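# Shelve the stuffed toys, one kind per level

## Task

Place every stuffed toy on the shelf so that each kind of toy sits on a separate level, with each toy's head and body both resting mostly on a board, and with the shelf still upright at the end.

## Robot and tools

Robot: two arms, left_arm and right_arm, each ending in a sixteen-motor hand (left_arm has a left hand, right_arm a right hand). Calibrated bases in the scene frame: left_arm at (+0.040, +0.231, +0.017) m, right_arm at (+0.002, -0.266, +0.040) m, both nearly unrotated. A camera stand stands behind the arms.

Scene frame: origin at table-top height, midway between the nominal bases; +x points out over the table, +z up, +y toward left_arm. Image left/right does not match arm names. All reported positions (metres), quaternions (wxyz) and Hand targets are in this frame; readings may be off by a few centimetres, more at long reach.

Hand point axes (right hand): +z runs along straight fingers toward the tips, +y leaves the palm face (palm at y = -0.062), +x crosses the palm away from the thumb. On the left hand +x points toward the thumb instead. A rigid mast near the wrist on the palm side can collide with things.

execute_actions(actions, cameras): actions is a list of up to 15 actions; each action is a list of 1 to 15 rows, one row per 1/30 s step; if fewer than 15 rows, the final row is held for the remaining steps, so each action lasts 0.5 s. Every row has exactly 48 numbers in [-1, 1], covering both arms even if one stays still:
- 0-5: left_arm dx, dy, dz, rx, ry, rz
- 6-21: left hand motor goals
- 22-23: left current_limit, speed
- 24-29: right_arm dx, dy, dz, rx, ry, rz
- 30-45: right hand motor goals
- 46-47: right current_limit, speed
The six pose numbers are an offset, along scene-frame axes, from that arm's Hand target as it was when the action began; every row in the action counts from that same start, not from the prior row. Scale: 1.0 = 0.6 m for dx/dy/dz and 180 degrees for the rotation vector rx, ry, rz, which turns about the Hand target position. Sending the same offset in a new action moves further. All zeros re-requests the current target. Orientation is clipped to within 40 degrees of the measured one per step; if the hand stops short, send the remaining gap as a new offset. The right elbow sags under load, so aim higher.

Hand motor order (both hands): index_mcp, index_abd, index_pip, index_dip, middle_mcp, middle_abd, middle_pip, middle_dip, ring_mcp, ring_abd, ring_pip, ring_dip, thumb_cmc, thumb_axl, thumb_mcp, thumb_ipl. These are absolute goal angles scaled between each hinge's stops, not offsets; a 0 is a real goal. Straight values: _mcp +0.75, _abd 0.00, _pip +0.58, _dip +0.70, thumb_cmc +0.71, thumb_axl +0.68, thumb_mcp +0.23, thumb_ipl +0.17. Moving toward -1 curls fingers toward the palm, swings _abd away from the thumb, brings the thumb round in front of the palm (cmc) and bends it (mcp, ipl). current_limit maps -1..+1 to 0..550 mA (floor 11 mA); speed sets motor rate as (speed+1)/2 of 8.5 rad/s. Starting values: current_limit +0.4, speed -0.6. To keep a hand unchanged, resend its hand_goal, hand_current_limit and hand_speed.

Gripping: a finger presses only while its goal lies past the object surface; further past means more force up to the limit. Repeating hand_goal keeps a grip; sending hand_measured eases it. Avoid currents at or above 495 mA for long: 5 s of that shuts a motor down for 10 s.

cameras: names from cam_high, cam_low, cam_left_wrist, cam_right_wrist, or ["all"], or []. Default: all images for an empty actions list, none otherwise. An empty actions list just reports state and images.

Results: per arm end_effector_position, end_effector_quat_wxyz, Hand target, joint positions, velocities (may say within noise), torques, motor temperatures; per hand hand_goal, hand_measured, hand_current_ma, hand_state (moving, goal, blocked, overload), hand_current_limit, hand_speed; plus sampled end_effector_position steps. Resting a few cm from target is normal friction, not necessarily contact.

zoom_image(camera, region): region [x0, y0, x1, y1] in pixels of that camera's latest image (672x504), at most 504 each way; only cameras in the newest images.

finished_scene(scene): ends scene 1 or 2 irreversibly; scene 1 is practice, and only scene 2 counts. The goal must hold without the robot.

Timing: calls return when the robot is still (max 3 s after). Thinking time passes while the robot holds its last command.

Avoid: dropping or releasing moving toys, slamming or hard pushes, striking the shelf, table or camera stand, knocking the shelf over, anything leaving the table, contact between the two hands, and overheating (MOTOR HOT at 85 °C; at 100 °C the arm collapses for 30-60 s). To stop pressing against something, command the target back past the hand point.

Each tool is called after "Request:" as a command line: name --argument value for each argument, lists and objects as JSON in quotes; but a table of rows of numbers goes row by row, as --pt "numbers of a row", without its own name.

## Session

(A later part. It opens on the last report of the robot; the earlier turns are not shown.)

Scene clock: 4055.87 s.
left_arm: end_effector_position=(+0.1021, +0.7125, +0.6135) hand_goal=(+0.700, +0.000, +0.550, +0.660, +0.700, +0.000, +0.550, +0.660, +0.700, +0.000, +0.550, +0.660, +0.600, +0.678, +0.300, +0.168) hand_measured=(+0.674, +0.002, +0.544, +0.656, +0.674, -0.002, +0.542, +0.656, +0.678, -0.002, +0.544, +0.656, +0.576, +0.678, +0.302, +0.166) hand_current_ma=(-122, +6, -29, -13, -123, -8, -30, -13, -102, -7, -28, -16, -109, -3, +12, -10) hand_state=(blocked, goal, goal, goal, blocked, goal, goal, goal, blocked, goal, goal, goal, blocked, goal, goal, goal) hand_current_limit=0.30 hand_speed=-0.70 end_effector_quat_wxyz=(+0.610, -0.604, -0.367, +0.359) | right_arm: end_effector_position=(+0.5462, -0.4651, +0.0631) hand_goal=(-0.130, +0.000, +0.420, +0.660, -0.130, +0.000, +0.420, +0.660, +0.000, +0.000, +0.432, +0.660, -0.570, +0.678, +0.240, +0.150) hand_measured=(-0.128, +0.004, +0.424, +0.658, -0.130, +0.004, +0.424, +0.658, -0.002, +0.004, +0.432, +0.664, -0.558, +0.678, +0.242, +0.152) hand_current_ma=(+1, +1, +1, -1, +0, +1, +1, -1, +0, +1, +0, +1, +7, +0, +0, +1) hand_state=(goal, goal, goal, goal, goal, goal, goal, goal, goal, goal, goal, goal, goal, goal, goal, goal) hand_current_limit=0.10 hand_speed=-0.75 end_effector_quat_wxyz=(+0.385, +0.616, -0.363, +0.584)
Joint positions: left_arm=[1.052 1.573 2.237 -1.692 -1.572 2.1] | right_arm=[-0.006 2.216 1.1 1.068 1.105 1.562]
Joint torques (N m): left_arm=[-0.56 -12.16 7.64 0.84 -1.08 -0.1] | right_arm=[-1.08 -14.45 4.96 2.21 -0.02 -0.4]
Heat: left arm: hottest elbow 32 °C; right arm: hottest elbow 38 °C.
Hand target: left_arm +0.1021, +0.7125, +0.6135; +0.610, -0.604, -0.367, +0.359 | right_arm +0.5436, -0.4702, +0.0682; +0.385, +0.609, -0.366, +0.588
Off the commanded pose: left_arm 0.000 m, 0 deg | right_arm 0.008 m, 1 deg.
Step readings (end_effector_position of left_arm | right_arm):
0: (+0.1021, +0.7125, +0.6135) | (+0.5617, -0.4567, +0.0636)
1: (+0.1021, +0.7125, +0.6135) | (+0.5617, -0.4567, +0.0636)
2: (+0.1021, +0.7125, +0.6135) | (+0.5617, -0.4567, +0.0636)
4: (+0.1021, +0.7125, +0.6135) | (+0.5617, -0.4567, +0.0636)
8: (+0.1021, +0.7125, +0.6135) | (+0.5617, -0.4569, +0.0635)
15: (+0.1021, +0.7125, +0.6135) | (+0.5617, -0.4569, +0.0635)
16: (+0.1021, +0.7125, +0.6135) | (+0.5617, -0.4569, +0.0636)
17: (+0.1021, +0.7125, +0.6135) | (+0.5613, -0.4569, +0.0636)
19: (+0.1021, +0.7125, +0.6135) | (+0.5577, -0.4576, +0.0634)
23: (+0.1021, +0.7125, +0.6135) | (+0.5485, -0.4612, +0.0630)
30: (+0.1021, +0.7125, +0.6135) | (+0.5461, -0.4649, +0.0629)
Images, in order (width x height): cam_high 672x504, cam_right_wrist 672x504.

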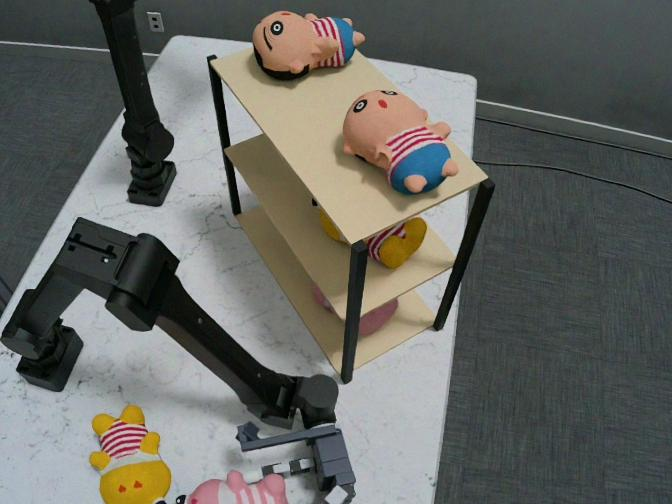

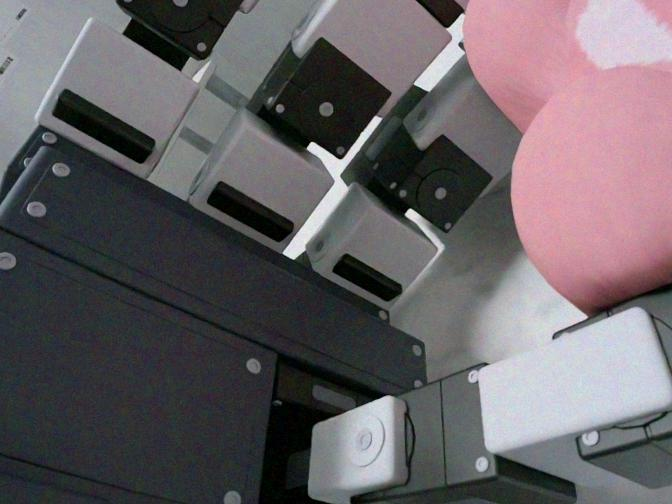

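Request:
execute_actions --actions '[[[0,0,0,0,0,0,0.7,0,0.55,0.66,0.7,0,0.55,0.66,0.7,0,0.55,0.66,0.6,0.678,0.3,0.168,0.3,-0.7,0,0,0,0,0,0,-0.25,0,0.4,0.62,-0.25,0,0.42,0.62,-0.1,0,0.431,0.66,-0.57,0.678,0.13,0.12,0.1,-0.75]],[[0,0,0,0,0,0,0.7,0,0.55,0.66,0.7,0,0.55,0.66,0.7,0,0.55,0.66,0.6,0.678,0.3,0.168,0.3,-0.7,0,0,0,0,0,0,-0.35,0,0.38,0.6,-0.33,0,0.4,0.62,-0.2,0,0.431,0.66,-0.57,0.678,0.06,0.08,0.1,-0.75]],[[0,0,0,0,0,0,0.7,0,0.55,0.66,0.7,0,0.55,0.66,0.7,0,0.55,0.66,0.6,0.678,0.3,0.168,0.3,-0.7,0,0,0,0,0,0,-0.45,0,0.37,0.57,-0.4,0,0.4,0.62,-0.25,0,0.431,0.66,-0.57,0.678,0.0,0.06,0.2,-0.75]],[[0,0,0,0,0,0,0.7,0,0.55,0.66,0.7,0,0.55,0.66,0.7,0,0.55,0.66,0.6,0.678,0.3,0.168,0.3,-0.7,0,0,0,0,0,0,-0.5,0,0.35,0.55,-0.42,0,0.4,0.62,-0.25,0,0.431,0.66,-0.57,0.678,-0.03,0.06,0.35,-0.75]],[[0,0,0,0,0,0,0.7,0,0.55,0.66,0.7,0,0.55,0.66,0.7,0,0.55,0.66,0.6,0.678,0.3,0.168,0.3,-0.7,0,0,0,0,0,0,-0.5,0,0.35,0.55,-0.42,0,0.4,0.62,-0.25,0,0.431,0.66,-0.57,0.678,-0.03,0.06,0.4,-0.75]]]' --cameras '["cam_high","cam_right_wrist"]'

Scene clock: 4068.07 s.
left_arm: end_effector_position=(+0.1021, +0.7125, +0.6135) hand_goal=(+0.700, +0.000, +0.550, +0.660, +0.700, +0.000, +0.550, +0.660, +0.700, +0.000, +0.550, +0.660, +0.600, +0.678, +0.300, +0.168) hand_measured=(+0.674, +0.002, +0.544, +0.656, +0.674, -0.002, +0.542, +0.656, +0.678, -0.002, +0.544, +0.656, +0.576, +0.678, +0.302, +0.166) hand_current_ma=(-122, +6, -29, -13, -123, -8, -30, -13, -102, -7, -28, -16, -109, -3, +12, -10) hand_state=(blocked, goal, goal, goal, blocked, goal, goal, goal, blocked, goal, goal, goal, blocked, goal, goal, goal) hand_current_limit=0.30 hand_speed=-0.70 end_effector_quat_wxyz=(+0.610, -0.604, -0.367, +0.359) | right_arm: end_effector_position=(+0.5467, -0.4652, +0.0648) hand_goal=(-0.500, +0.000, +0.350, +0.550, -0.420, +0.000, +0.400, +0.620, -0.250, +0.000, +0.432, +0.660, -0.570, +0.678, -0.030, +0.060) hand_measured=(-0.266, +0.000, +0.412, +0.590, -0.368, +0.002, +0.420, +0.624, -0.246, +0.004, +0.432, +0.664, -0.556, +0.678, +0.178, +0.114) hand_current_ma=(+385, +0, +105, +53, +88, +0, +16, +1, +1, +1, +0, +1, +9, +0, +385, +136) hand_state=(blocked, goal, blocked, blocked, blocked, goal, goal, goal, goal, goal, goal, goal, goal, goal, blocked, blocked) hand_current_limit=0.40 hand_speed=-0.75 end_effector_quat_wxyz=(+0.386, +0.616, -0.361, +0.584)
Joint positions: left_arm=[1.052 1.573 2.237 -1.692 -1.572 2.1] | right_arm=[-0.006 2.214 1.1 1.069 1.104 1.557]
Joint torques (N m): left_arm=[-0.73 -12.16 7.65 0.87 -1.08 -0.1] | right_arm=[-1.14 -14.39 4.93 2.22 0.03 -0.38]
Heat: left arm: hottest elbow 32 °C; right arm: hottest elbow 38 °C.
Hand target: left_arm +0.1021, +0.7125, +0.6135; +0.610, -0.604, -0.367, +0.359 | right_arm +0.5436, -0.4702, +0.0682; +0.385, +0.609, -0.366, +0.588
Off the commanded pose: left_arm 0.000 m, 0 deg | right_arm 0.007 m, 1 deg.
Step readings (end_effector_position of left_arm | right_arm):
0: (+0.1021, +0.7125, +0.6135) | (+0.5463, -0.4651, +0.0632)
1: (+0.1021, +0.7125, +0.6135) | (+0.5463, -0.4651, +0.0632)
2: (+0.1021, +0.7125, +0.6135) | (+0.5463, -0.4651, +0.0632)
4: (+0.1021, +0.7125, +0.6135) | (+0.5464, -0.4651, +0.0632)
8: (+0.1021, +0.7125, +0.6135) | (+0.5465, -0.4651, +0.0639)
15: (+0.1021, +0.7125, +0.6135) | (+0.5465, -0.4651, +0.0639)
16: (+0.1021, +0.7125, +0.6135) | (+0.5465, -0.4651, +0.0639)
17: (+0.1021, +0.7125, +0.6135) | (+0.5465, -0.4651, +0.0639)
19: (+0.1021, +0.7125, +0.6135) | (+0.5465, -0.4651, +0.0642)
23: (+0.1021, +0.7125, +0.6135) | (+0.5466, -0.4651, +0.0644)
30: (+0.1021, +0.7125, +0.6135) | (+0.5466, -0.4651, +0.0644)
31: (+0.1021, +0.7125, +0.6135) | (+0.5466, -0.4651, +0.0644)
32: (+0.1021, +0.7125, +0.6135) | (+0.5466, -0.4651, +0.0645)
34: (+0.1021, +0.7125, +0.6135) | (+0.5467, -0.4651, +0.0647)
38: (+0.1021, +0.7125, +0.6135) | (+0.5467, -0.4651, +0.0648)
45: (+0.1021, +0.7125, +0.6135) | (+0.5467, -0.4651, +0.0648)
46: (+0.1021, +0.7125, +0.6135) | (+0.5467, -0.4651, +0.0648)
47: (+0.1021, +0.7125, +0.6135) | (+0.5467, -0.4651, +0.0648)
49: (+0.1021, +0.7125, +0.6135) | (+0.5467, -0.4652, +0.0648)
53: (+0.1021, +0.7125, +0.6135) | (+0.5467, -0.4652, +0.0648)
60: (+0.1021, +0.7125, +0.6135) | (+0.5467, -0.4652, +0.0648)
61: (+0.1021, +0.7125, +0.6135) | (+0.5467, -0.4652, +0.0648)
62: (+0.1021, +0.7125, +0.6135) | (+0.5467, -0.4652, +0.0648)
64: (+0.1021, +0.7125, +0.6135) | (+0.5467, -0.4652, +0.0648)
68: (+0.1021, +0.7125, +0.6135) | (+0.5467, -0.4652, +0.0648)
75: (+0.1021, +0.7125, +0.6135) | (+0.5467, -0.4652, +0.0648)
Images, in order (width x height): cam_high 672x504, cam_right_wrist 672x504.

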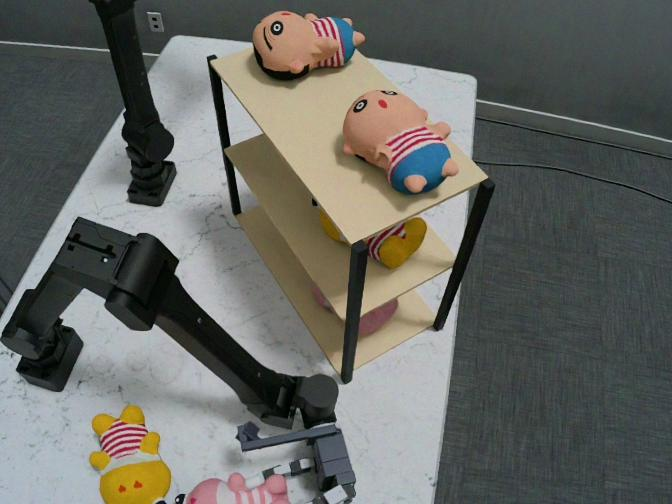

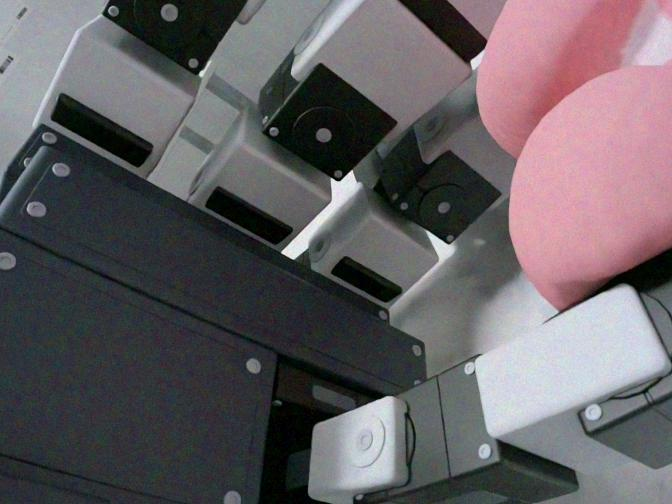

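Request:
execute_actions --actions '[[[0,0,0,0,0,0,0.7,0,0.55,0.66,0.7,0,0.55,0.66,0.7,0,0.55,0.66,0.6,0.678,0.3,0.168,0.3,-0.7,0,0,0.05,0,0,0,-0.5,0,0.35,0.55,-0.42,0,0.4,0.62,-0.25,0,0.431,0.66,-0.57,0.678,-0.03,0.06,0.4,-0.75]],[[0,0,0,0,0,0,0.7,0,0.55,0.66,0.7,0,0.55,0.66,0.7,0,0.55,0.66,0.6,0.678,0.3,0.168,0.3,-0.7,0,0,0.06,0,0,0,-0.5,0,0.35,0.55,-0.42,0,0.4,0.62,-0.25,0,0.431,0.66,-0.57,0.678,-0.03,0.06,0.4,-0.75]]]' --cameras '["cam_high","cam_right_wrist","cam_low"]'

Scene clock: 4075.90 s.
left_arm: end_effector_position=(+0.1021, +0.7125, +0.6135) hand_goal=(+0.700, +0.000, +0.550, +0.660, +0.700, +0.000, +0.550, +0.660, +0.700, +0.000, +0.550, +0.660, +0.600, +0.678, +0.300, +0.168) hand_measured=(+0.674, +0.002, +0.544, +0.656, +0.674, -0.002, +0.542, +0.656, +0.678, -0.002, +0.544, +0.656, +0.576, +0.678, +0.302, +0.166) hand_current_ma=(-122, +6, -29, -13, -123, -8, -30, -13, -102, -7, -28, -16, -109, -3, +12, -10) hand_state=(blocked, goal, goal, goal, blocked, goal, goal, goal, blocked, goal, goal, goal, blocked, goal, goal, goal) hand_current_limit=0.30 hand_speed=-0.70 end_effector_quat_wxyz=(+0.610, -0.604, -0.367, +0.359) | right_arm: end_effector_position=(+0.5460, -0.4651, +0.1353) hand_goal=(-0.500, +0.000, +0.350, +0.550, -0.420, +0.000, +0.400, +0.620, -0.250, +0.000, +0.432, +0.660, -0.570, +0.678, -0.030, +0.060) hand_measured=(-0.268, +0.010, +0.412, +0.590, -0.372, +0.002, +0.420, +0.624, -0.248, +0.004, +0.432, +0.664, -0.544, +0.680, +0.178, +0.114) hand_current_ma=(+385, +4, +105, +53, +74, +0, +16, +1, +1, +1, +0, +1, +27, +0, +385, +136) hand_state=(blocked, goal, blocked, blocked, blocked, goal, goal, goal, goal, goal, goal, goal, blocked, goal, blocked, blocked) hand_current_limit=0.40 hand_speed=-0.75 end_effector_quat_wxyz=(+0.379, +0.605, -0.368, +0.596)
Joint positions: left_arm=[1.052 1.573 2.237 -1.692 -1.572 2.1] | right_arm=[-0.006 2.052 1.073 0.972 1.103 1.557]
Joint torques (N m): left_arm=[-0.5 -12.16 7.62 0.85 -1.09 -0.1] | right_arm=[-1.08 -13.33 6.58 0.77 -0.01 -0.39]
Heat: left arm: hottest elbow 32 °C; right arm: hottest elbow 37 °C.
Hand target: left_arm +0.1021, +0.7125, +0.6135; +0.610, -0.604, -0.367, +0.359 | right_arm +0.5436, -0.4702, +0.1341; +0.385, +0.609, -0.366, +0.588
Off the commanded pose: left_arm 0.000 m, 0 deg | right_arm 0.006 m, 1 deg.
Step readings (end_effector_position of left_arm | right_arm):
0: (+0.1021, +0.7125, +0.6135) | (+0.5467, -0.4652, +0.0648)
1: (+0.1021, +0.7125, +0.6135) | (+0.5467, -0.4652, +0.0650)
2: (+0.1021, +0.7125, +0.6135) | (+0.5464, -0.4651, +0.0656)
4: (+0.1021, +0.7125, +0.6135) | (+0.5449, -0.4651, +0.0698)
8: (+0.1021, +0.7125, +0.6135) | (+0.5451, -0.4651, +0.0864)
15: (+0.1021, +0.7125, +0.6135) | (+0.5470, -0.4652, +0.0998)
16: (+0.1021, +0.7125, +0.6135) | (+0.5469, -0.4652, +0.0996)
17: (+0.1021, +0.7125, +0.6135) | (+0.5466, -0.4652, +0.0997)
19: (+0.1021, +0.7125, +0.6135) | (+0.5454, -0.4651, +0.1023)
23: (+0.1021, +0.7125, +0.6135) | (+0.5450, -0.4651, +0.1188)
30: (+0.1021, +0.7125, +0.6135) | (+0.5461, -0.4651, +0.1357)
Images, in order (width x height): cam_high 672x504, cam_low 672x504, cam_right_wrist 672x504.

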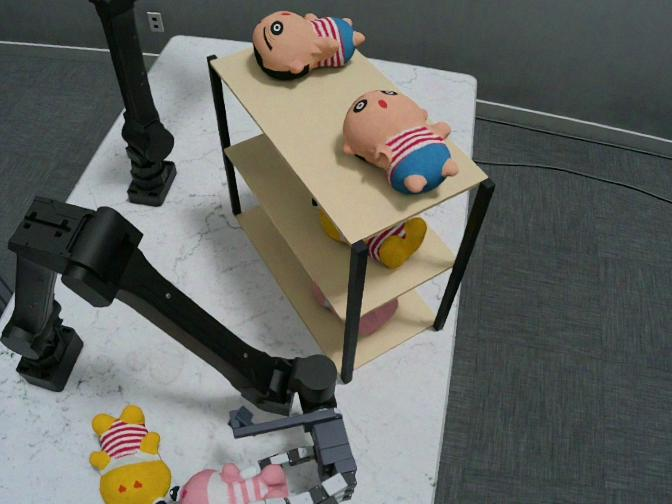

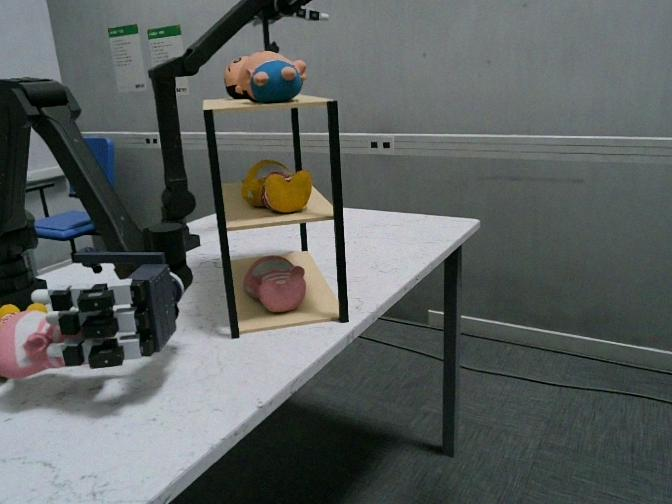

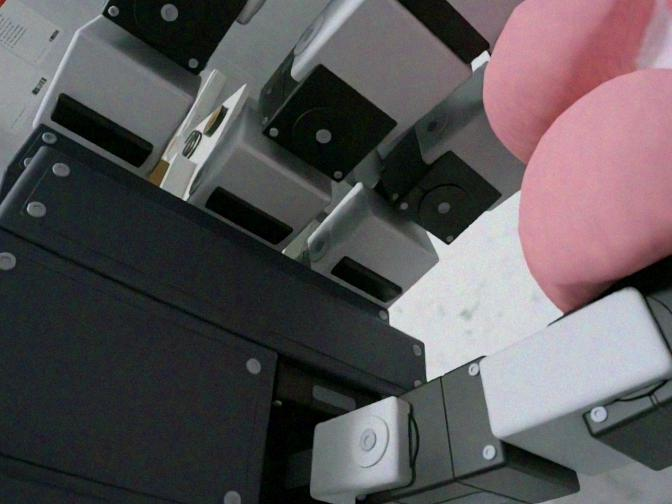

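Request:
zoom_image --camera "cam_low" --region '[0, 230, 252, 430]'

Request:
execute_actions --actions '[[[0,0,0,0,0,0,0.7,0,0.55,0.66,0.7,0,0.55,0.66,0.7,0,0.55,0.66,0.6,0.678,0.3,0.168,0.3,-0.7,0,0,0.06,0,0,0,-0.5,0,0.35,0.55,-0.42,0,0.4,0.62,-0.25,0,0.431,0.66,-0.57,0.678,-0.03,0.06,0.4,-0.75]]]' --cameras '["cam_high","cam_right_wrist","cam_low"]'

Scaled by 2.000 from the camera's 672x504 image, which has a finer 960x720 frame.

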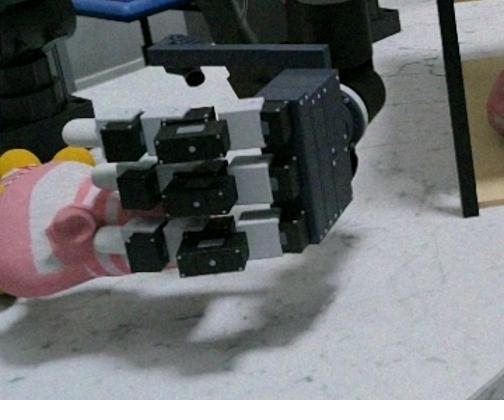

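Scene clock: 4081.80 s.
left_arm: end_effector_position=(+0.1021, +0.7125, +0.6135) hand_goal=(+0.700, +0.000, +0.550, +0.660, +0.700, +0.000, +0.550, +0.660, +0.700, +0.000, +0.550, +0.660, +0.600, +0.678, +0.300, +0.168) hand_measured=(+0.674, +0.002, +0.544, +0.656, +0.674, -0.002, +0.542, +0.656, +0.678, -0.002, +0.544, +0.656, +0.576, +0.678, +0.302, +0.166) hand_current_ma=(-122, +6, -29, -13, -123, -8, -30, -13, -102, -7, -28, -16, -109, -3, +12, -10) hand_state=(blocked, goal, goal, goal, blocked, goal, goal, goal, blocked, goal, goal, goal, blocked, goal, goal, goal) hand_current_limit=0.30 hand_speed=-0.70 end_effector_quat_wxyz=(+0.610, -0.604, -0.367, +0.359) | right_arm: end_effector_position=(+0.5449, -0.4651, +0.1706) hand_goal=(-0.500, +0.000, +0.350, +0.550, -0.420, +0.000, +0.400, +0.620, -0.250, +0.000, +0.432, +0.660, -0.570, +0.678, -0.030, +0.060) hand_measured=(-0.268, +0.010, +0.412, +0.590, -0.374, +0.002, +0.420, +0.624, -0.248, +0.004, +0.432, +0.664, -0.544, +0.680, +0.178, +0.114) hand_current_ma=(+385, +4, +105, +53, +74, +0, +16, +1, +1, +1, +0, +1, +28, +0, +385, +136) hand_state=(blocked, goal, blocked, blocked, blocked, goal, goal, goal, goal, goal, goal, goal, blocked, goal, blocked, blocked) hand_current_limit=0.40 hand_speed=-0.75 end_effector_quat_wxyz=(+0.379, +0.606, -0.368, +0.595)
Joint positions: left_arm=[1.052 1.573 2.237 -1.692 -1.572 2.1] | right_arm=[-0.006 1.972 1.071 0.891 1.103 1.557]
Joint torques (N m): left_arm=[-0.62 -12.1 7.65 0.85 -1.08 -0.1] | right_arm=[-1.14 -12.75 7.49 0.77 -0.01 -0.4]
Heat: left arm: hottest elbow 32 °C; right arm: hottest elbow 37 °C.
Hand target: left_arm +0.1021, +0.7125, +0.6135; +0.610, -0.604, -0.367, +0.359 | right_arm +0.5436, -0.4702, +0.1702; +0.385, +0.609, -0.366, +0.588
Off the commanded pose: left_arm 0.000 m, 0 deg | right_arm 0.005 m, 1 deg.
Step readings (end_effector_position of left_arm | right_arm):
0: (+0.1021, +0.7125, +0.6135) | (+0.5460, -0.4651, +0.1353)
1: (+0.1021, +0.7125, +0.6135) | (+0.5460, -0.4651, +0.1352)
2: (+0.1021, +0.7125, +0.6135) | (+0.5459, -0.4651, +0.1355)
4: (+0.1021, +0.7125, +0.6135) | (+0.5453, -0.4651, +0.1381)
8: (+0.1021, +0.7125, +0.6135) | (+0.5452, -0.4651, +0.1548)
15: (+0.1021, +0.7125, +0.6135) | (+0.5451, -0.4651, +0.1710)
Images, in order (width x height): cam_high 672x504, cam_low 672x504, cam_right_wrist 672x504.

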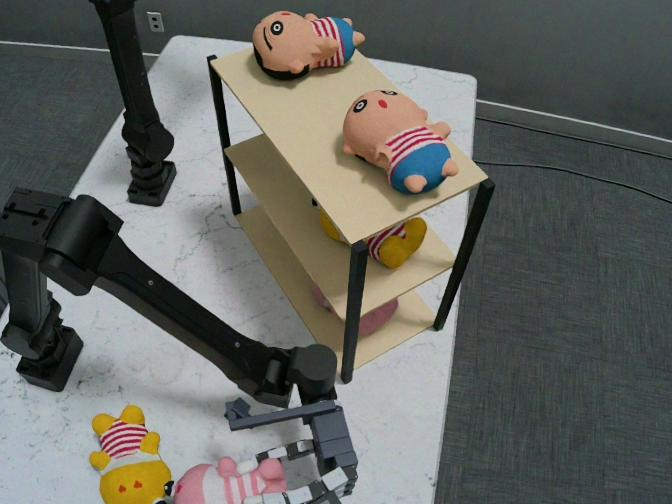

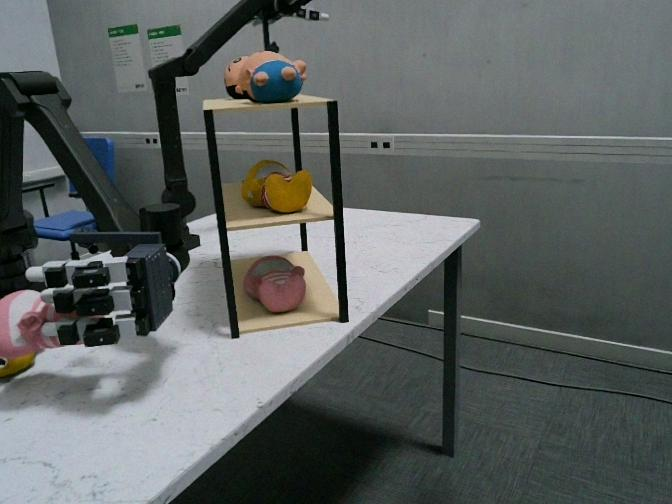

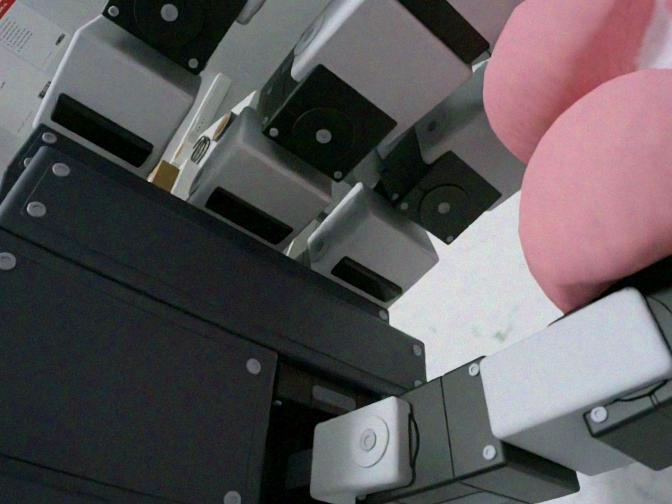

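Request:
execute_actions --actions '[[[0,0,0,0,0,0,0.7,0,0.55,0.66,0.7,0,0.55,0.66,0.7,0,0.55,0.66,0.6,0.678,0.3,0.168,0.3,-0.7,0,0,0.08,0,0,0,-0.5,0,0.35,0.55,-0.42,0,0.4,0.62,-0.25,0,0.431,0.66,-0.57,0.678,-0.03,0.06,0.4,-0.75]],[[0,0,0,0,0,0,0.7,0,0.55,0.66,0.7,0,0.55,0.66,0.7,0,0.55,0.66,0.6,0.678,0.3,0.168,0.3,-0.7,-0.07,0.01,0.087,0,0,0.03,-0.5,0,0.35,0.55,-0.42,0,0.4,0.62,-0.25,0,0.431,0.66,-0.57,0.678,-0.03,0.06,0.4,-0.75]],[[0,0,0,0,0,0,0.7,0,0.55,0.66,0.7,0,0.55,0.66,0.7,0,0.55,0.66,0.6,0.678,0.3,0.168,0.3,-0.7,-0.063,0.023,0,0,0,0.05,-0.5,0,0.35,0.55,-0.42,0,0.4,0.62,-0.25,0,0.431,0.66,-0.57,0.678,-0.03,0.06,0.4,-0.75]],[[0,0,0,0,0,0,0.7,0,0.55,0.66,0.7,0,0.55,0.66,0.7,0,0.55,0.66,0.6,0.678,0.3,0.168,0.3,-0.7,-0.073,0.05,0,0,0,0.08,-0.5,0,0.35,0.55,-0.42,0,0.4,0.62,-0.25,0,0.431,0.66,-0.57,0.678,-0.03,0.06,0.4,-0.75]],[[0,0,0,0,0,0,0.7,0,0.55,0.66,0.7,0,0.55,0.66,0.7,0,0.55,0.66,0.6,0.678,0.3,0.168,0.3,-0.7,-0.05,0.1,0,0,0,0.06,-0.5,0,0.35,0.55,-0.42,0,0.4,0.62,-0.25,0,0.431,0.66,-0.57,0.678,-0.03,0.06,0.4,-0.75]]]' --cameras '["cam_high","cam_low"]'

Scene clock: 4153.63 s.
left_arm: end_effector_position=(+0.1021, +0.7125, +0.6135) hand_goal=(+0.700, +0.000, +0.550, +0.660, +0.700, +0.000, +0.550, +0.660, +0.700, +0.000, +0.550, +0.660, +0.600, +0.678, +0.300, +0.168) hand_measured=(+0.674, +0.002, +0.544, +0.656, +0.674, -0.002, +0.542, +0.656, +0.678, -0.002, +0.544, +0.656, +0.576, +0.678, +0.302, +0.166) hand_current_ma=(-122, +6, -29, -13, -123, -8, -30, -13, -102, -7, -28, -16, -109, -3, +12, -10) hand_state=(blocked, goal, goal, goal, blocked, goal, goal, goal, blocked, goal, goal, goal, blocked, goal, goal, goal) hand_current_limit=0.30 hand_speed=-0.70 end_effector_quat_wxyz=(+0.610, -0.604, -0.367, +0.359) | right_arm: end_effector_position=(+0.3918, -0.3634, +0.2696) hand_goal=(-0.500, +0.000, +0.350, +0.550, -0.420, +0.000, +0.400, +0.620, -0.250, +0.000, +0.432, +0.660, -0.570, +0.678, -0.030, +0.060) hand_measured=(-0.272, +0.010, +0.412, +0.590, -0.376, +0.002, +0.420, +0.624, -0.248, +0.004, +0.432, +0.662, -0.542, +0.680, +0.176, +0.114) hand_current_ma=(+385, +4, +105, +53, +65, +0, +16, +1, +0, +1, +0, +1, +31, +0, +385, +136) hand_state=(blocked, goal, blocked, blocked, blocked, goal, goal, goal, goal, goal, goal, goal, blocked, goal, blocked, blocked) hand_current_limit=0.40 hand_speed=-0.75 end_effector_quat_wxyz=(+0.159, +0.693, -0.147, +0.688)
Joint positions: left_arm=[1.052 1.573 2.237 -1.692 -1.572 2.1] | right_arm=[0.201 1.093 0.393 0.695 0.634 1.556]
Joint torques (N m): left_arm=[-0.56 -12.16 7.64 0.85 -1.08 -0.09] | right_arm=[0.21 -4.25 9.05 1.31 0.18 -0.51]
Heat: left arm: hottest elbow 32 °C; right arm: hottest elbow 39 °C.
Hand target: left_arm +0.1021, +0.7125, +0.6135; +0.610, -0.604, -0.367, +0.359 | right_arm +0.3901, -0.3604, +0.2704; +0.163, +0.698, -0.138, +0.684
Off the commanded pose: left_arm 0.000 m, 0 deg | right_arm 0.004 m, 1 deg.
Step readings (end_effector_position of left_arm | right_arm):
0: (+0.1021, +0.7125, +0.6135) | (+0.5449, -0.4651, +0.1706)
1: (+0.1021, +0.7125, +0.6135) | (+0.5449, -0.4651, +0.1705)
2: (+0.1021, +0.7125, +0.6135) | (+0.5448, -0.4651, +0.1708)
4: (+0.1021, +0.7125, +0.6135) | (+0.5442, -0.4651, +0.1744)
8: (+0.1021, +0.7125, +0.6135) | (+0.5425, -0.4651, +0.1963)
15: (+0.1021, +0.7125, +0.6135) | (+0.5403, -0.4651, +0.2160)
16: (+0.1021, +0.7125, +0.6135) | (+0.5405, -0.4651, +0.2156)
17: (+0.1021, +0.7125, +0.6135) | (+0.5410, -0.4650, +0.2156)
19: (+0.1021, +0.7125, +0.6135) | (+0.5350, -0.4647, +0.2186)
23: (+0.1021, +0.7125, +0.6135) | (+0.5101, -0.4642, +0.2458)
30: (+0.1021, +0.7125, +0.6135) | (+0.5030, -0.4641, +0.2805)
31: (+0.1021, +0.7125, +0.6135) | (+0.5033, -0.4640, +0.2797)
32: (+0.1021, +0.7125, +0.6135) | (+0.5043, -0.4635, +0.2766)
34: (+0.1021, +0.7125, +0.6135) | (+0.4968, -0.4618, +0.2680)
38: (+0.1021, +0.7125, +0.6135) | (+0.4671, -0.4576, +0.2566)
45: (+0.1021, +0.7125, +0.6135) | (+0.4627, -0.4557, +0.2666)
46: (+0.1021, +0.7125, +0.6135) | (+0.4632, -0.4553, +0.2665)
47: (+0.1021, +0.7125, +0.6135) | (+0.4646, -0.4536, +0.2649)
49: (+0.1021, +0.7125, +0.6135) | (+0.4579, -0.4456, +0.2597)
53: (+0.1021, +0.7125, +0.6135) | (+0.4265, -0.4297, +0.2554)
60: (+0.1021, +0.7125, +0.6135) | (+0.4202, -0.4251, +0.2677)
61: (+0.1021, +0.7125, +0.6135) | (+0.4206, -0.4245, +0.2676)
62: (+0.1021, +0.7125, +0.6135) | (+0.4205, -0.4214, +0.2665)
64: (+0.1021, +0.7125, +0.6135) | (+0.4149, -0.4090, +0.2631)
68: (+0.1021, +0.7125, +0.6135) | (+0.3972, -0.3774, +0.2624)
75: (+0.1021, +0.7125, +0.6135) | (+0.3922, -0.3640, +0.2708)
Images, in order (width x height): cam_high 672x504, cam_low 672x504.

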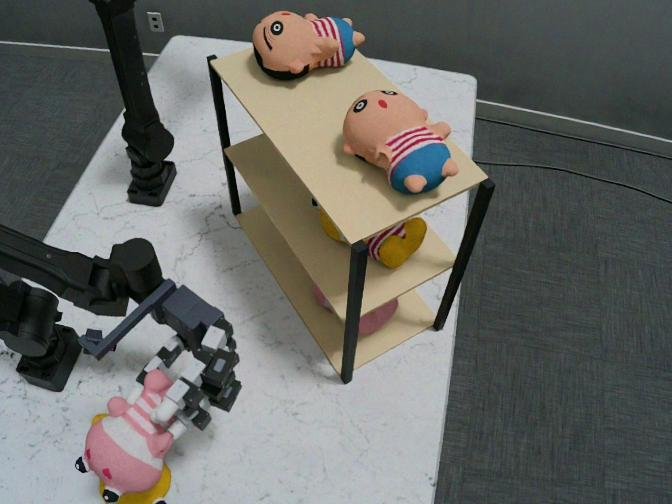

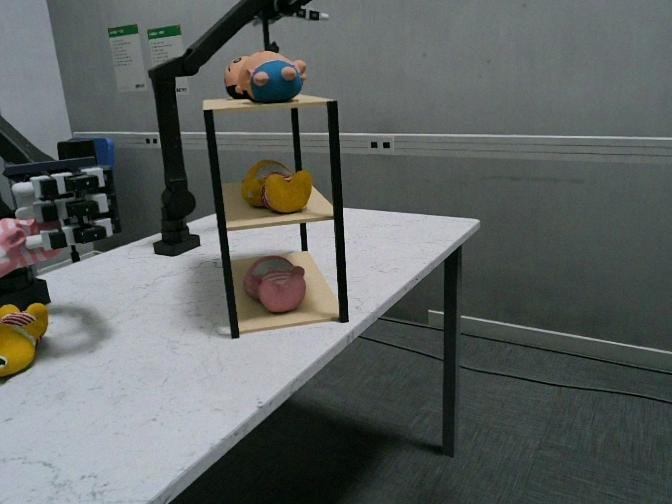

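Request:
execute_actions --actions '[[[0,0,0,0,0,0,0.7,0,0.55,0.66,0.7,0,0.55,0.66,0.7,0,0.55,0.66,0.6,0.678,0.3,0.168,0.3,-0.7,-0.06,0.07,0,0,0,0.07,-0.5,0,0.35,0.55,-0.42,0,0.4,0.62,-0.25,0,0.431,0.66,-0.57,0.678,-0.03,0.06,0.4,-0.75]],[[0,0,0,0,0,0,0.7,0,0.55,0.66,0.7,0,0.55,0.66,0.7,0,0.55,0.66,0.6,0.678,0.3,0.168,0.3,-0.7,-0.06,0.13,0,0,0,0.08,-0.5,0,0.35,0.55,-0.42,0,0.4,0.62,-0.25,0,0.431,0.66,-0.57,0.678,-0.03,0.06,0.4,-0.75]],[[0,0,0,0,0,0,0.7,0,0.55,0.66,0.7,0,0.55,0.66,0.7,0,0.55,0.66,0.6,0.678,0.3,0.168,0.3,-0.7,0,0.133,0,0,0,0.09,-0.5,0,0.35,0.55,-0.42,0,0.4,0.62,-0.25,0,0.431,0.66,-0.57,0.678,-0.03,0.06,0.4,-0.75]],[[0,0,0,0,0,0,0.7,0,0.55,0.66,0.7,0,0.55,0.66,0.7,0,0.55,0.66,0.6,0.678,0.3,0.168,0.3,-0.7,0.0,0.108,0,0,0,0.09,-0.5,0,0.35,0.55,-0.42,0,0.4,0.62,-0.25,0,0.431,0.66,-0.57,0.678,-0.03,0.06,0.4,-0.75]],[[0,0,0,0,0,0,0.7,0,0.55,0.66,0.7,0,0.55,0.66,0.7,0,0.55,0.66,0.6,0.678,0.3,0.168,0.3,-0.7,-0.03,0.06,0,0,0,0.057,-0.5,0,0.35,0.55,-0.42,0,0.4,0.62,-0.25,0,0.431,0.66,-0.57,0.678,-0.03,0.06,0.4,-0.75]]]' --cameras '["cam_high","cam_low"]'

Scene clock: 4167.10 s.
left_arm: end_effector_position=(+0.1021, +0.7125, +0.6135) hand_goal=(+0.700, +0.000, +0.550, +0.660, +0.700, +0.000, +0.550, +0.660, +0.700, +0.000, +0.550, +0.660, +0.600, +0.678, +0.300, +0.168) hand_measured=(+0.674, +0.002, +0.544, +0.656, +0.674, -0.002, +0.542, +0.656, +0.678, -0.002, +0.544, +0.656, +0.576, +0.678, +0.302, +0.166) hand_current_ma=(-122, +6, -29, -13, -123, -8, -30, -13, -102, -7, -28, -16, -109, -3, +12, -10) hand_state=(blocked, goal, goal, goal, blocked, goal, goal, goal, blocked, goal, goal, goal, blocked, goal, goal, goal) hand_current_limit=0.30 hand_speed=-0.70 end_effector_quat_wxyz=(+0.610, -0.604, -0.367, +0.359) | right_arm: end_effector_position=(+0.2986, -0.0666, +0.2523) hand_goal=(-0.500, +0.000, +0.350, +0.550, -0.420, +0.000, +0.400, +0.620, -0.250, +0.000, +0.432, +0.660, -0.570, +0.678, -0.030, +0.060) hand_measured=(-0.276, +0.010, +0.412, +0.590, -0.378, +0.002, +0.420, +0.624, -0.250, +0.004, +0.432, +0.662, -0.542, +0.680, +0.176, +0.114) hand_current_ma=(+385, +4, +105, +53, +60, +0, +16, +1, +0, +1, +0, +1, +31, +0, +385, +136) hand_state=(blocked, goal, blocked, blocked, blocked, goal, goal, goal, goal, goal, goal, goal, blocked, goal, blocked, blocked) hand_current_limit=0.40 hand_speed=-0.75 end_effector_quat_wxyz=(-0.251, +0.667, +0.283, +0.642)
Joint positions: left_arm=[1.052 1.573 2.237 -1.692 -1.572 2.1] | right_arm=[0.894 0.665 0.197 0.418 0.116 1.549]
Joint torques (N m): left_arm=[-0.62 -12.22 7.62 0.85 -1.08 -0.1] | right_arm=[0.09 -0.44 12.85 2.97 -0.07 -0.51]
Heat: left arm: hottest elbow 32 °C; right arm: hottest elbow 39 °C.
Hand target: left_arm +0.1021, +0.7125, +0.6135; +0.610, -0.604, -0.367, +0.359 | right_arm +0.3000, -0.0598, +0.2704; -0.257, +0.651, +0.285, +0.655
Off the commanded pose: left_arm 0.000 m, 0 deg | right_arm 0.019 m, 2 deg.
Step readings (end_effector_position of left_arm | right_arm):
0: (+0.1021, +0.7125, +0.6135) | (+0.3918, -0.3632, +0.2696)
1: (+0.1021, +0.7125, +0.6135) | (+0.3919, -0.3628, +0.2694)
2: (+0.1021, +0.7125, +0.6135) | (+0.3919, -0.3605, +0.2685)
4: (+0.1021, +0.7125, +0.6135) | (+0.3858, -0.3491, +0.2658)
8: (+0.1021, +0.7125, +0.6135) | (+0.3647, -0.3303, +0.2644)
15: (+0.1021, +0.7125, +0.6135) | (+0.3557, -0.3222, +0.2705)
16: (+0.1021, +0.7125, +0.6135) | (+0.3555, -0.3211, +0.2701)
17: (+0.1021, +0.7125, +0.6135) | (+0.3549, -0.3181, +0.2695)
19: (+0.1021, +0.7125, +0.6135) | (+0.3506, -0.3001, +0.2672)
23: (+0.1021, +0.7125, +0.6135) | (+0.3356, -0.2628, +0.2667)
30: (+0.1021, +0.7125, +0.6135) | (+0.3218, -0.2448, +0.2691)
31: (+0.1021, +0.7125, +0.6135) | (+0.3212, -0.2431, +0.2687)
32: (+0.1021, +0.7125, +0.6135) | (+0.3215, -0.2384, +0.2686)
34: (+0.1021, +0.7125, +0.6135) | (+0.3226, -0.2162, +0.2687)
38: (+0.1021, +0.7125, +0.6135) | (+0.3172, -0.1761, +0.2682)
45: (+0.1021, +0.7125, +0.6135) | (+0.3161, -0.1656, +0.2606)
46: (+0.1021, +0.7125, +0.6135) | (+0.3163, -0.1645, +0.2603)
47: (+0.1021, +0.7125, +0.6135) | (+0.3167, -0.1586, +0.2601)
49: (+0.1021, +0.7125, +0.6135) | (+0.3161, -0.1377, +0.2597)
53: (+0.1021, +0.7125, +0.6135) | (+0.3105, -0.1089, +0.2575)
60: (+0.1021, +0.7125, +0.6135) | (+0.3116, -0.1013, +0.2483)
61: (+0.1021, +0.7125, +0.6135) | (+0.3115, -0.1002, +0.2482)
62: (+0.1021, +0.7125, +0.6135) | (+0.3108, -0.0962, +0.2481)
64: (+0.1021, +0.7125, +0.6135) | (+0.3077, -0.0851, +0.2491)
68: (+0.1021, +0.7125, +0.6135) | (+0.3004, -0.0700, +0.2523)
75: (+0.1021, +0.7125, +0.6135) | (+0.2987, -0.0667, +0.2523)
Images, in order (width x height): cam_high 672x504, cam_low 672x504.

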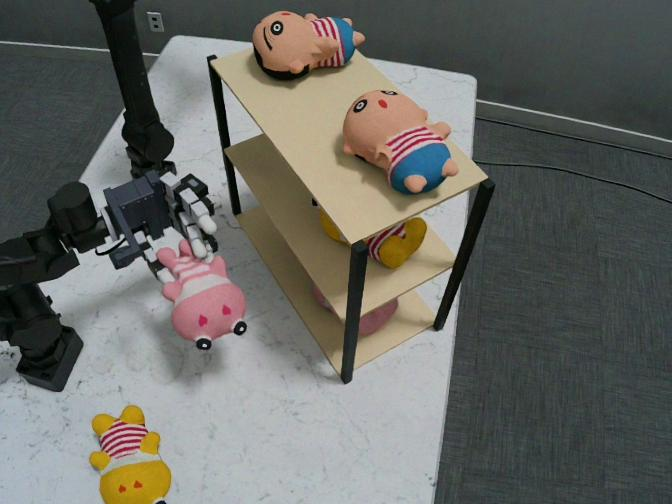

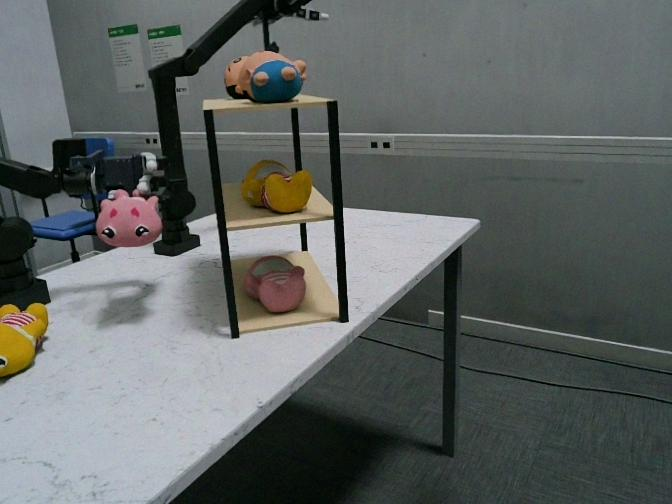

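Request:
zoom_image --camera "cam_low" --region '[40, 130, 240, 290]'

Request:
zoom_image --camera "cam_high" --region '[60, 150, 380, 390]'

Scaled by 2.520 from the camera's 672x504 image, which has a finer 960x720 frame.

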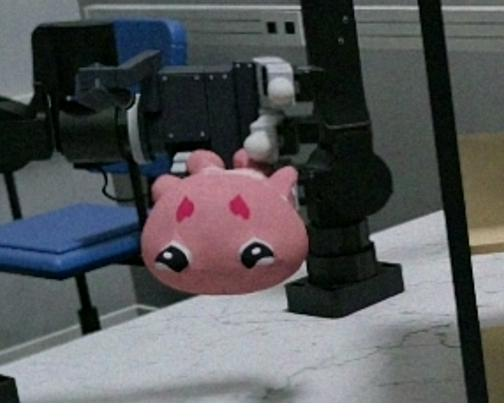

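Scaled by 1.575 from the camera's 672x504 image, which has a finer 960x720 frame.

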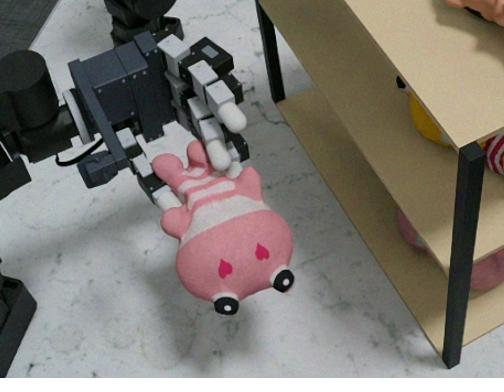

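Request:
execute_actions --actions '[[[0,0,0,0,0,0,0.7,0,0.55,0.66,0.7,0,0.55,0.66,0.7,0,0.55,0.66,0.6,0.678,0.3,0.168,0.3,-0.7,0.03,-0.15,0,0,0,-0.09,-0.5,0,0.35,0.55,-0.42,0,0.4,0.62,-0.25,0,0.431,0.66,-0.57,0.678,-0.03,0.06,0.4,-0.75]],[[0,0,0,0,0,0,0.7,0,0.55,0.66,0.7,0,0.55,0.66,0.7,0,0.55,0.66,0.6,0.678,0.3,0.168,0.3,-0.7,0.06,-0.14,0,0,0,-0.1,-0.5,0,0.35,0.55,-0.42,0,0.4,0.62,-0.25,0,0.431,0.66,-0.57,0.678,-0.03,0.06,0.4,-0.75]],[[0,0,0,0,0,0,0.7,0,0.55,0.66,0.7,0,0.55,0.66,0.7,0,0.55,0.66,0.6,0.678,0.3,0.168,0.3,-0.7,0.08,-0.08,0,0,0,-0.09,-0.5,0,0.35,0.55,-0.42,0,0.4,0.62,-0.25,0,0.431,0.66,-0.57,0.678,-0.03,0.06,0.4,-0.75]],[[0,0,0,0,0,0,0.7,0,0.55,0.66,0.7,0,0.55,0.66,0.7,0,0.55,0.66,0.6,0.678,0.3,0.168,0.3,-0.7,0.08,-0.03,-0.07,0,0,-0.08,-0.5,0,0.35,0.55,-0.42,0,0.4,0.62,-0.25,0,0.431,0.66,-0.57,0.678,-0.03,0.06,0.4,-0.75]],[[0,0,0,0,0,0,0.7,0,0.55,0.66,0.7,0,0.55,0.66,0.7,0,0.55,0.66,0.6,0.678,0.3,0.168,0.3,-0.7,0.0,-0.0,-0.08,0,0,0,-0.5,0,0.35,0.55,-0.42,0,0.4,0.62,-0.25,0,0.431,0.66,-0.57,0.678,-0.03,0.06,0.4,-0.75]]]' --cameras '["cam_high","cam_low"]'

Scene clock: 4240.33 s.
left_arm: end_effector_position=(+0.1021, +0.7125, +0.6135) hand_goal=(+0.700, +0.000, +0.550, +0.660, +0.700, +0.000, +0.550, +0.660, +0.700, +0.000, +0.550, +0.660, +0.600, +0.678, +0.300, +0.168) hand_measured=(+0.674, +0.002, +0.544, +0.656, +0.674, -0.002, +0.542, +0.656, +0.678, -0.002, +0.544, +0.656, +0.576, +0.678, +0.302, +0.166) hand_current_ma=(-122, +6, -29, -13, -123, -8, -30, -13, -102, -7, -28, -16, -109, -3, +12, -10) hand_state=(blocked, goal, goal, goal, blocked, goal, goal, goal, blocked, goal, goal, goal, blocked, goal, goal, goal) hand_current_limit=0.30 hand_speed=-0.70 end_effector_quat_wxyz=(+0.610, -0.604, -0.367, +0.359) | right_arm: end_effector_position=(+0.4419, -0.2970, +0.1713) hand_goal=(-0.500, +0.000, +0.350, +0.550, -0.420, +0.000, +0.400, +0.620, -0.250, +0.000, +0.432, +0.660, -0.570, +0.678, -0.030, +0.060) hand_measured=(-0.276, +0.010, +0.412, +0.590, -0.378, +0.002, +0.420, +0.624, -0.250, +0.004, +0.432, +0.662, -0.542, +0.680, +0.176, +0.114) hand_current_ma=(+385, +4, +105, +53, +60, +0, +16, +1, +0, +1, +0, +1, +31, +0, +385, +136) hand_state=(blocked, goal, blocked, blocked, blocked, goal, goal, goal, goal, goal, goal, goal, blocked, goal, blocked, blocked) hand_current_limit=0.40 hand_speed=-0.75 end_effector_quat_wxyz=(+0.128, +0.714, -0.105, +0.680)
Joint positions: left_arm=[1.052 1.573 2.237 -1.692 -1.572 2.1] | right_arm=[0.341 1.571 0.43 1.088 0.668 1.564]
Joint torques (N m): left_arm=[-0.62 -12.16 7.64 0.87 -1.09 -0.1] | right_arm=[-1.26 -6.12 7.69 2.99 0.23 -0.6]
Motor temperatures (°C): left_arm=[23 27 32 21 26 23] | right_arm=[24 27 44 24 25 23]
Heat: left arm: hottest elbow 32 °C; right arm: hottest elbow 44 °C.
Hand target: left_arm +0.1021, +0.7125, +0.6135; +0.610, -0.604, -0.367, +0.359 | right_arm +0.4499, -0.2999, +0.1803; +0.134, +0.703, -0.109, +0.690
Off the commanded pose: left_arm 0.000 m, 0 deg | right_arm 0.013 m, 2 deg.
Step readings (end_effector_position of left_arm | right_arm):
0: (+0.1021, +0.7125, +0.6135) | (+0.2986, -0.0666, +0.2523)
1: (+0.1021, +0.7125, +0.6135) | (+0.2989, -0.0672, +0.2524)
2: (+0.1021, +0.7125, +0.6135) | (+0.3002, -0.0717, +0.2532)
4: (+0.1021, +0.7125, +0.6135) | (+0.3057, -0.0910, +0.2584)
8: (+0.1021, +0.7125, +0.6135) | (+0.3150, -0.1290, +0.2713)
15: (+0.1021, +0.7125, +0.6135) | (+0.3179, -0.1454, +0.2739)
16: (+0.1021, +0.7125, +0.6135) | (+0.3181, -0.1465, +0.2732)
17: (+0.1021, +0.7125, +0.6135) | (+0.3188, -0.1514, +0.2730)
19: (+0.1021, +0.7125, +0.6135) | (+0.3231, -0.1755, +0.2710)
23: (+0.1021, +0.7125, +0.6135) | (+0.3331, -0.2196, +0.2632)
30: (+0.1021, +0.7125, +0.6135) | (+0.3443, -0.2336, +0.2493)
31: (+0.1021, +0.7125, +0.6135) | (+0.3449, -0.2344, +0.2485)
32: (+0.1021, +0.7125, +0.6135) | (+0.3454, -0.2381, +0.2469)
34: (+0.1021, +0.7125, +0.6135) | (+0.3485, -0.2542, +0.2440)
38: (+0.1021, +0.7125, +0.6135) | (+0.3636, -0.2778, +0.2344)
45: (+0.1021, +0.7125, +0.6135) | (+0.3807, -0.2816, +0.2380)
46: (+0.1021, +0.7125, +0.6135) | (+0.3819, -0.2820, +0.2395)
47: (+0.1021, +0.7125, +0.6135) | (+0.3827, -0.2848, +0.2400)
49: (+0.1021, +0.7125, +0.6135) | (+0.3906, -0.2922, +0.2367)
53: (+0.1021, +0.7125, +0.6135) | (+0.4172, -0.2969, +0.2123)
60: (+0.1021, +0.7125, +0.6135) | (+0.4298, -0.2995, +0.2022)
61: (+0.1021, +0.7125, +0.6135) | (+0.4307, -0.2995, +0.2042)
62: (+0.1021, +0.7125, +0.6135) | (+0.4320, -0.2993, +0.2057)
64: (+0.1021, +0.7125, +0.6135) | (+0.4354, -0.2984, +0.2019)
68: (+0.1021, +0.7125, +0.6135) | (+0.4396, -0.2971, +0.1767)
75: (+0.1021, +0.7125, +0.6135) | (+0.4415, -0.2968, +0.1685)
Images, in order (width x height): cam_high 672x504, cam_low 672x504.

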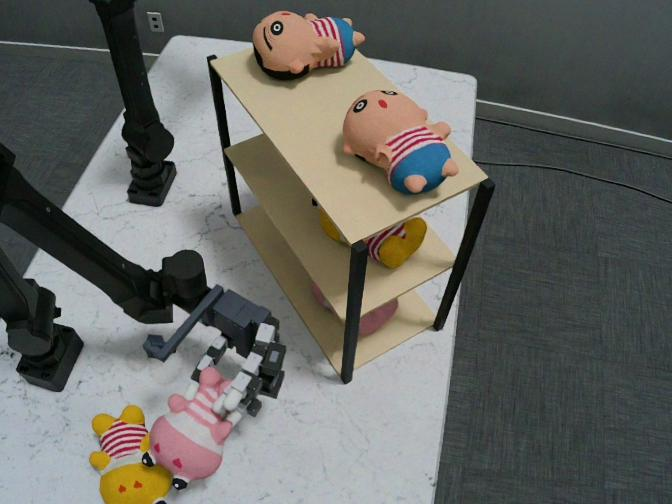

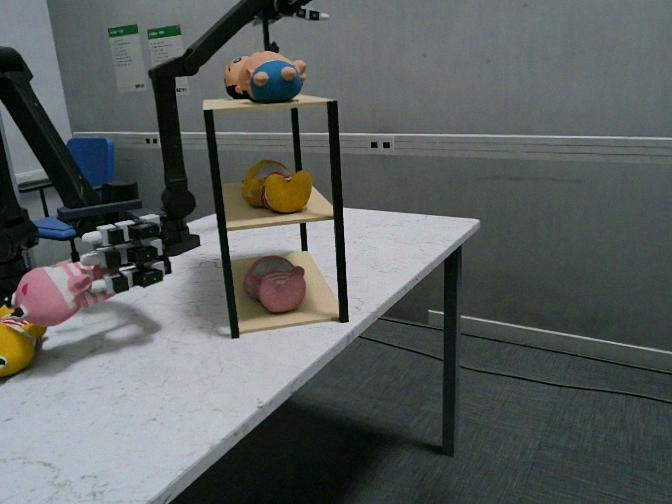

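Request:
execute_actions --actions '[[[0,0,0,0,0,0,0.7,0,0.55,0.66,0.7,0,0.55,0.66,0.7,0,0.55,0.66,0.6,0.678,0.3,0.168,0.3,-0.7,0.07,-0.0,0,0,0,0.04,-0.5,0,0.35,0.55,-0.42,0,0.4,0.62,-0.25,0,0.431,0.66,-0.57,0.678,-0.03,0.06,0.4,-0.75]],[[0,0,0,0,0,0,0.7,0,0.55,0.66,0.7,0,0.55,0.66,0.7,0,0.55,0.66,0.6,0.678,0.3,0.168,0.3,-0.7,0.0,-0.0,-0.04,0,0,0,-0.5,0,0.35,0.55,-0.42,0,0.4,0.62,-0.25,0,0.431,0.66,-0.57,0.678,-0.03,0.06,0.4,-0.75]]]' --cameras '["cam_high","cam_low"]'

Scene clock: 4249.60 s.
left_arm: end_effector_position=(+0.1021, +0.7125, +0.6135) hand_goal=(+0.700, +0.000, +0.550, +0.660, +0.700, +0.000, +0.550, +0.660, +0.700, +0.000, +0.550, +0.660, +0.600, +0.678, +0.300, +0.168) hand_measured=(+0.674, +0.002, +0.544, +0.656, +0.674, -0.002, +0.542, +0.656, +0.678, -0.002, +0.544, +0.656, +0.576, +0.678, +0.302, +0.166) hand_current_ma=(-122, +6, -29, -13, -123, -8, -30, -13, -102, -7, -28, -16, -109, -3, +12, -10) hand_state=(blocked, goal, goal, goal, blocked, goal, goal, goal, blocked, goal, goal, goal, blocked, goal, goal, goal) hand_current_limit=0.30 hand_speed=-0.70 end_effector_quat_wxyz=(+0.610, -0.604, -0.367, +0.359) | right_arm: end_effector_position=(+0.4794, -0.2994, +0.1431) hand_goal=(-0.500, +0.000, +0.350, +0.550, -0.420, +0.000, +0.400, +0.620, -0.250, +0.000, +0.432, +0.660, -0.570, +0.678, -0.030, +0.060) hand_measured=(-0.276, +0.010, +0.412, +0.590, -0.380, +0.002, +0.420, +0.624, -0.250, +0.004, +0.432, +0.662, -0.542, +0.680, +0.176, +0.114) hand_current_ma=(+385, +4, +105, +53, +59, +0, +16, +1, +0, +1, +0, +1, +31, +0, +385, +136) hand_state=(blocked, goal, blocked, blocked, blocked, goal, goal, goal, goal, goal, goal, goal, blocked, goal, blocked, blocked) hand_current_limit=0.40 hand_speed=-0.75 end_effector_quat_wxyz=(+0.088, +0.724, -0.063, +0.681)
Joint positions: left_arm=[1.052 1.573 2.237 -1.692 -1.572 2.1] | right_arm=[0.265 1.702 0.469 1.17 0.476 1.557]
Joint torques (N m): left_arm=[-0.67 -12.22 7.62 0.87 -1.08 -0.1] | right_arm=[-0.97 -7.47 7.76 3.15 0.01 -0.53]
Heat: left arm: hottest elbow 32 °C; right arm: hottest elbow 44 °C.
Hand target: left_arm +0.1021, +0.7125, +0.6135; +0.610, -0.604, -0.367, +0.359 | right_arm +0.4921, -0.2998, +0.1564; +0.090, +0.708, -0.064, +0.697
Off the commanded pose: left_arm 0.000 m, 0 deg | right_arm 0.018 m, 3 deg.
Step readings (end_effector_position of left_arm | right_arm):
0: (+0.1021, +0.7125, +0.6135) | (+0.4419, -0.2970, +0.1714)
1: (+0.1021, +0.7125, +0.6135) | (+0.4425, -0.2965, +0.1713)
2: (+0.1021, +0.7125, +0.6135) | (+0.4459, -0.2946, +0.1711)
4: (+0.1021, +0.7125, +0.6135) | (+0.4568, -0.2914, +0.1706)
8: (+0.1021, +0.7125, +0.6135) | (+0.4722, -0.2963, +0.1717)
15: (+0.1021, +0.7125, +0.6135) | (+0.4777, -0.3001, +0.1701)
16: (+0.1021, +0.7125, +0.6135) | (+0.4778, -0.2999, +0.1696)
17: (+0.1021, +0.7125, +0.6135) | (+0.4779, -0.2999, +0.1689)
19: (+0.1021, +0.7125, +0.6135) | (+0.4787, -0.2997, +0.1643)
23: (+0.1021, +0.7125, +0.6135) | (+0.4791, -0.2994, +0.1467)
30: (+0.1021, +0.7125, +0.6135) | (+0.4793, -0.2994, +0.1425)
Images, in order (width x height): cam_high 672x504, cam_low 672x504.

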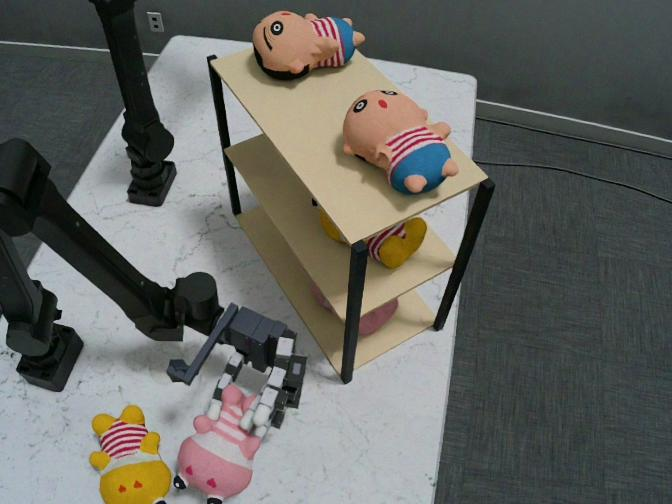

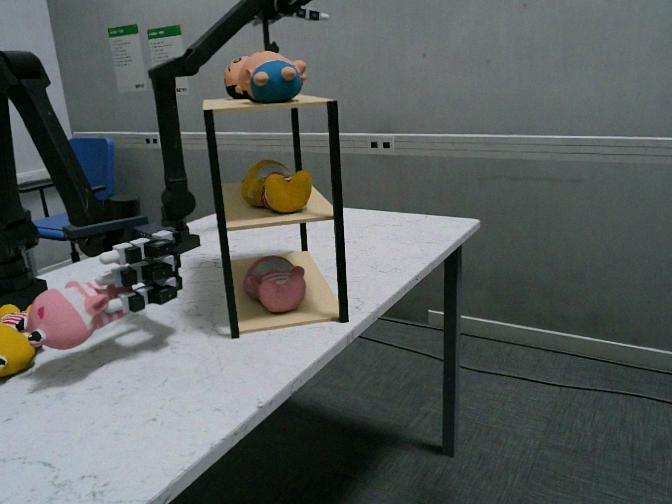

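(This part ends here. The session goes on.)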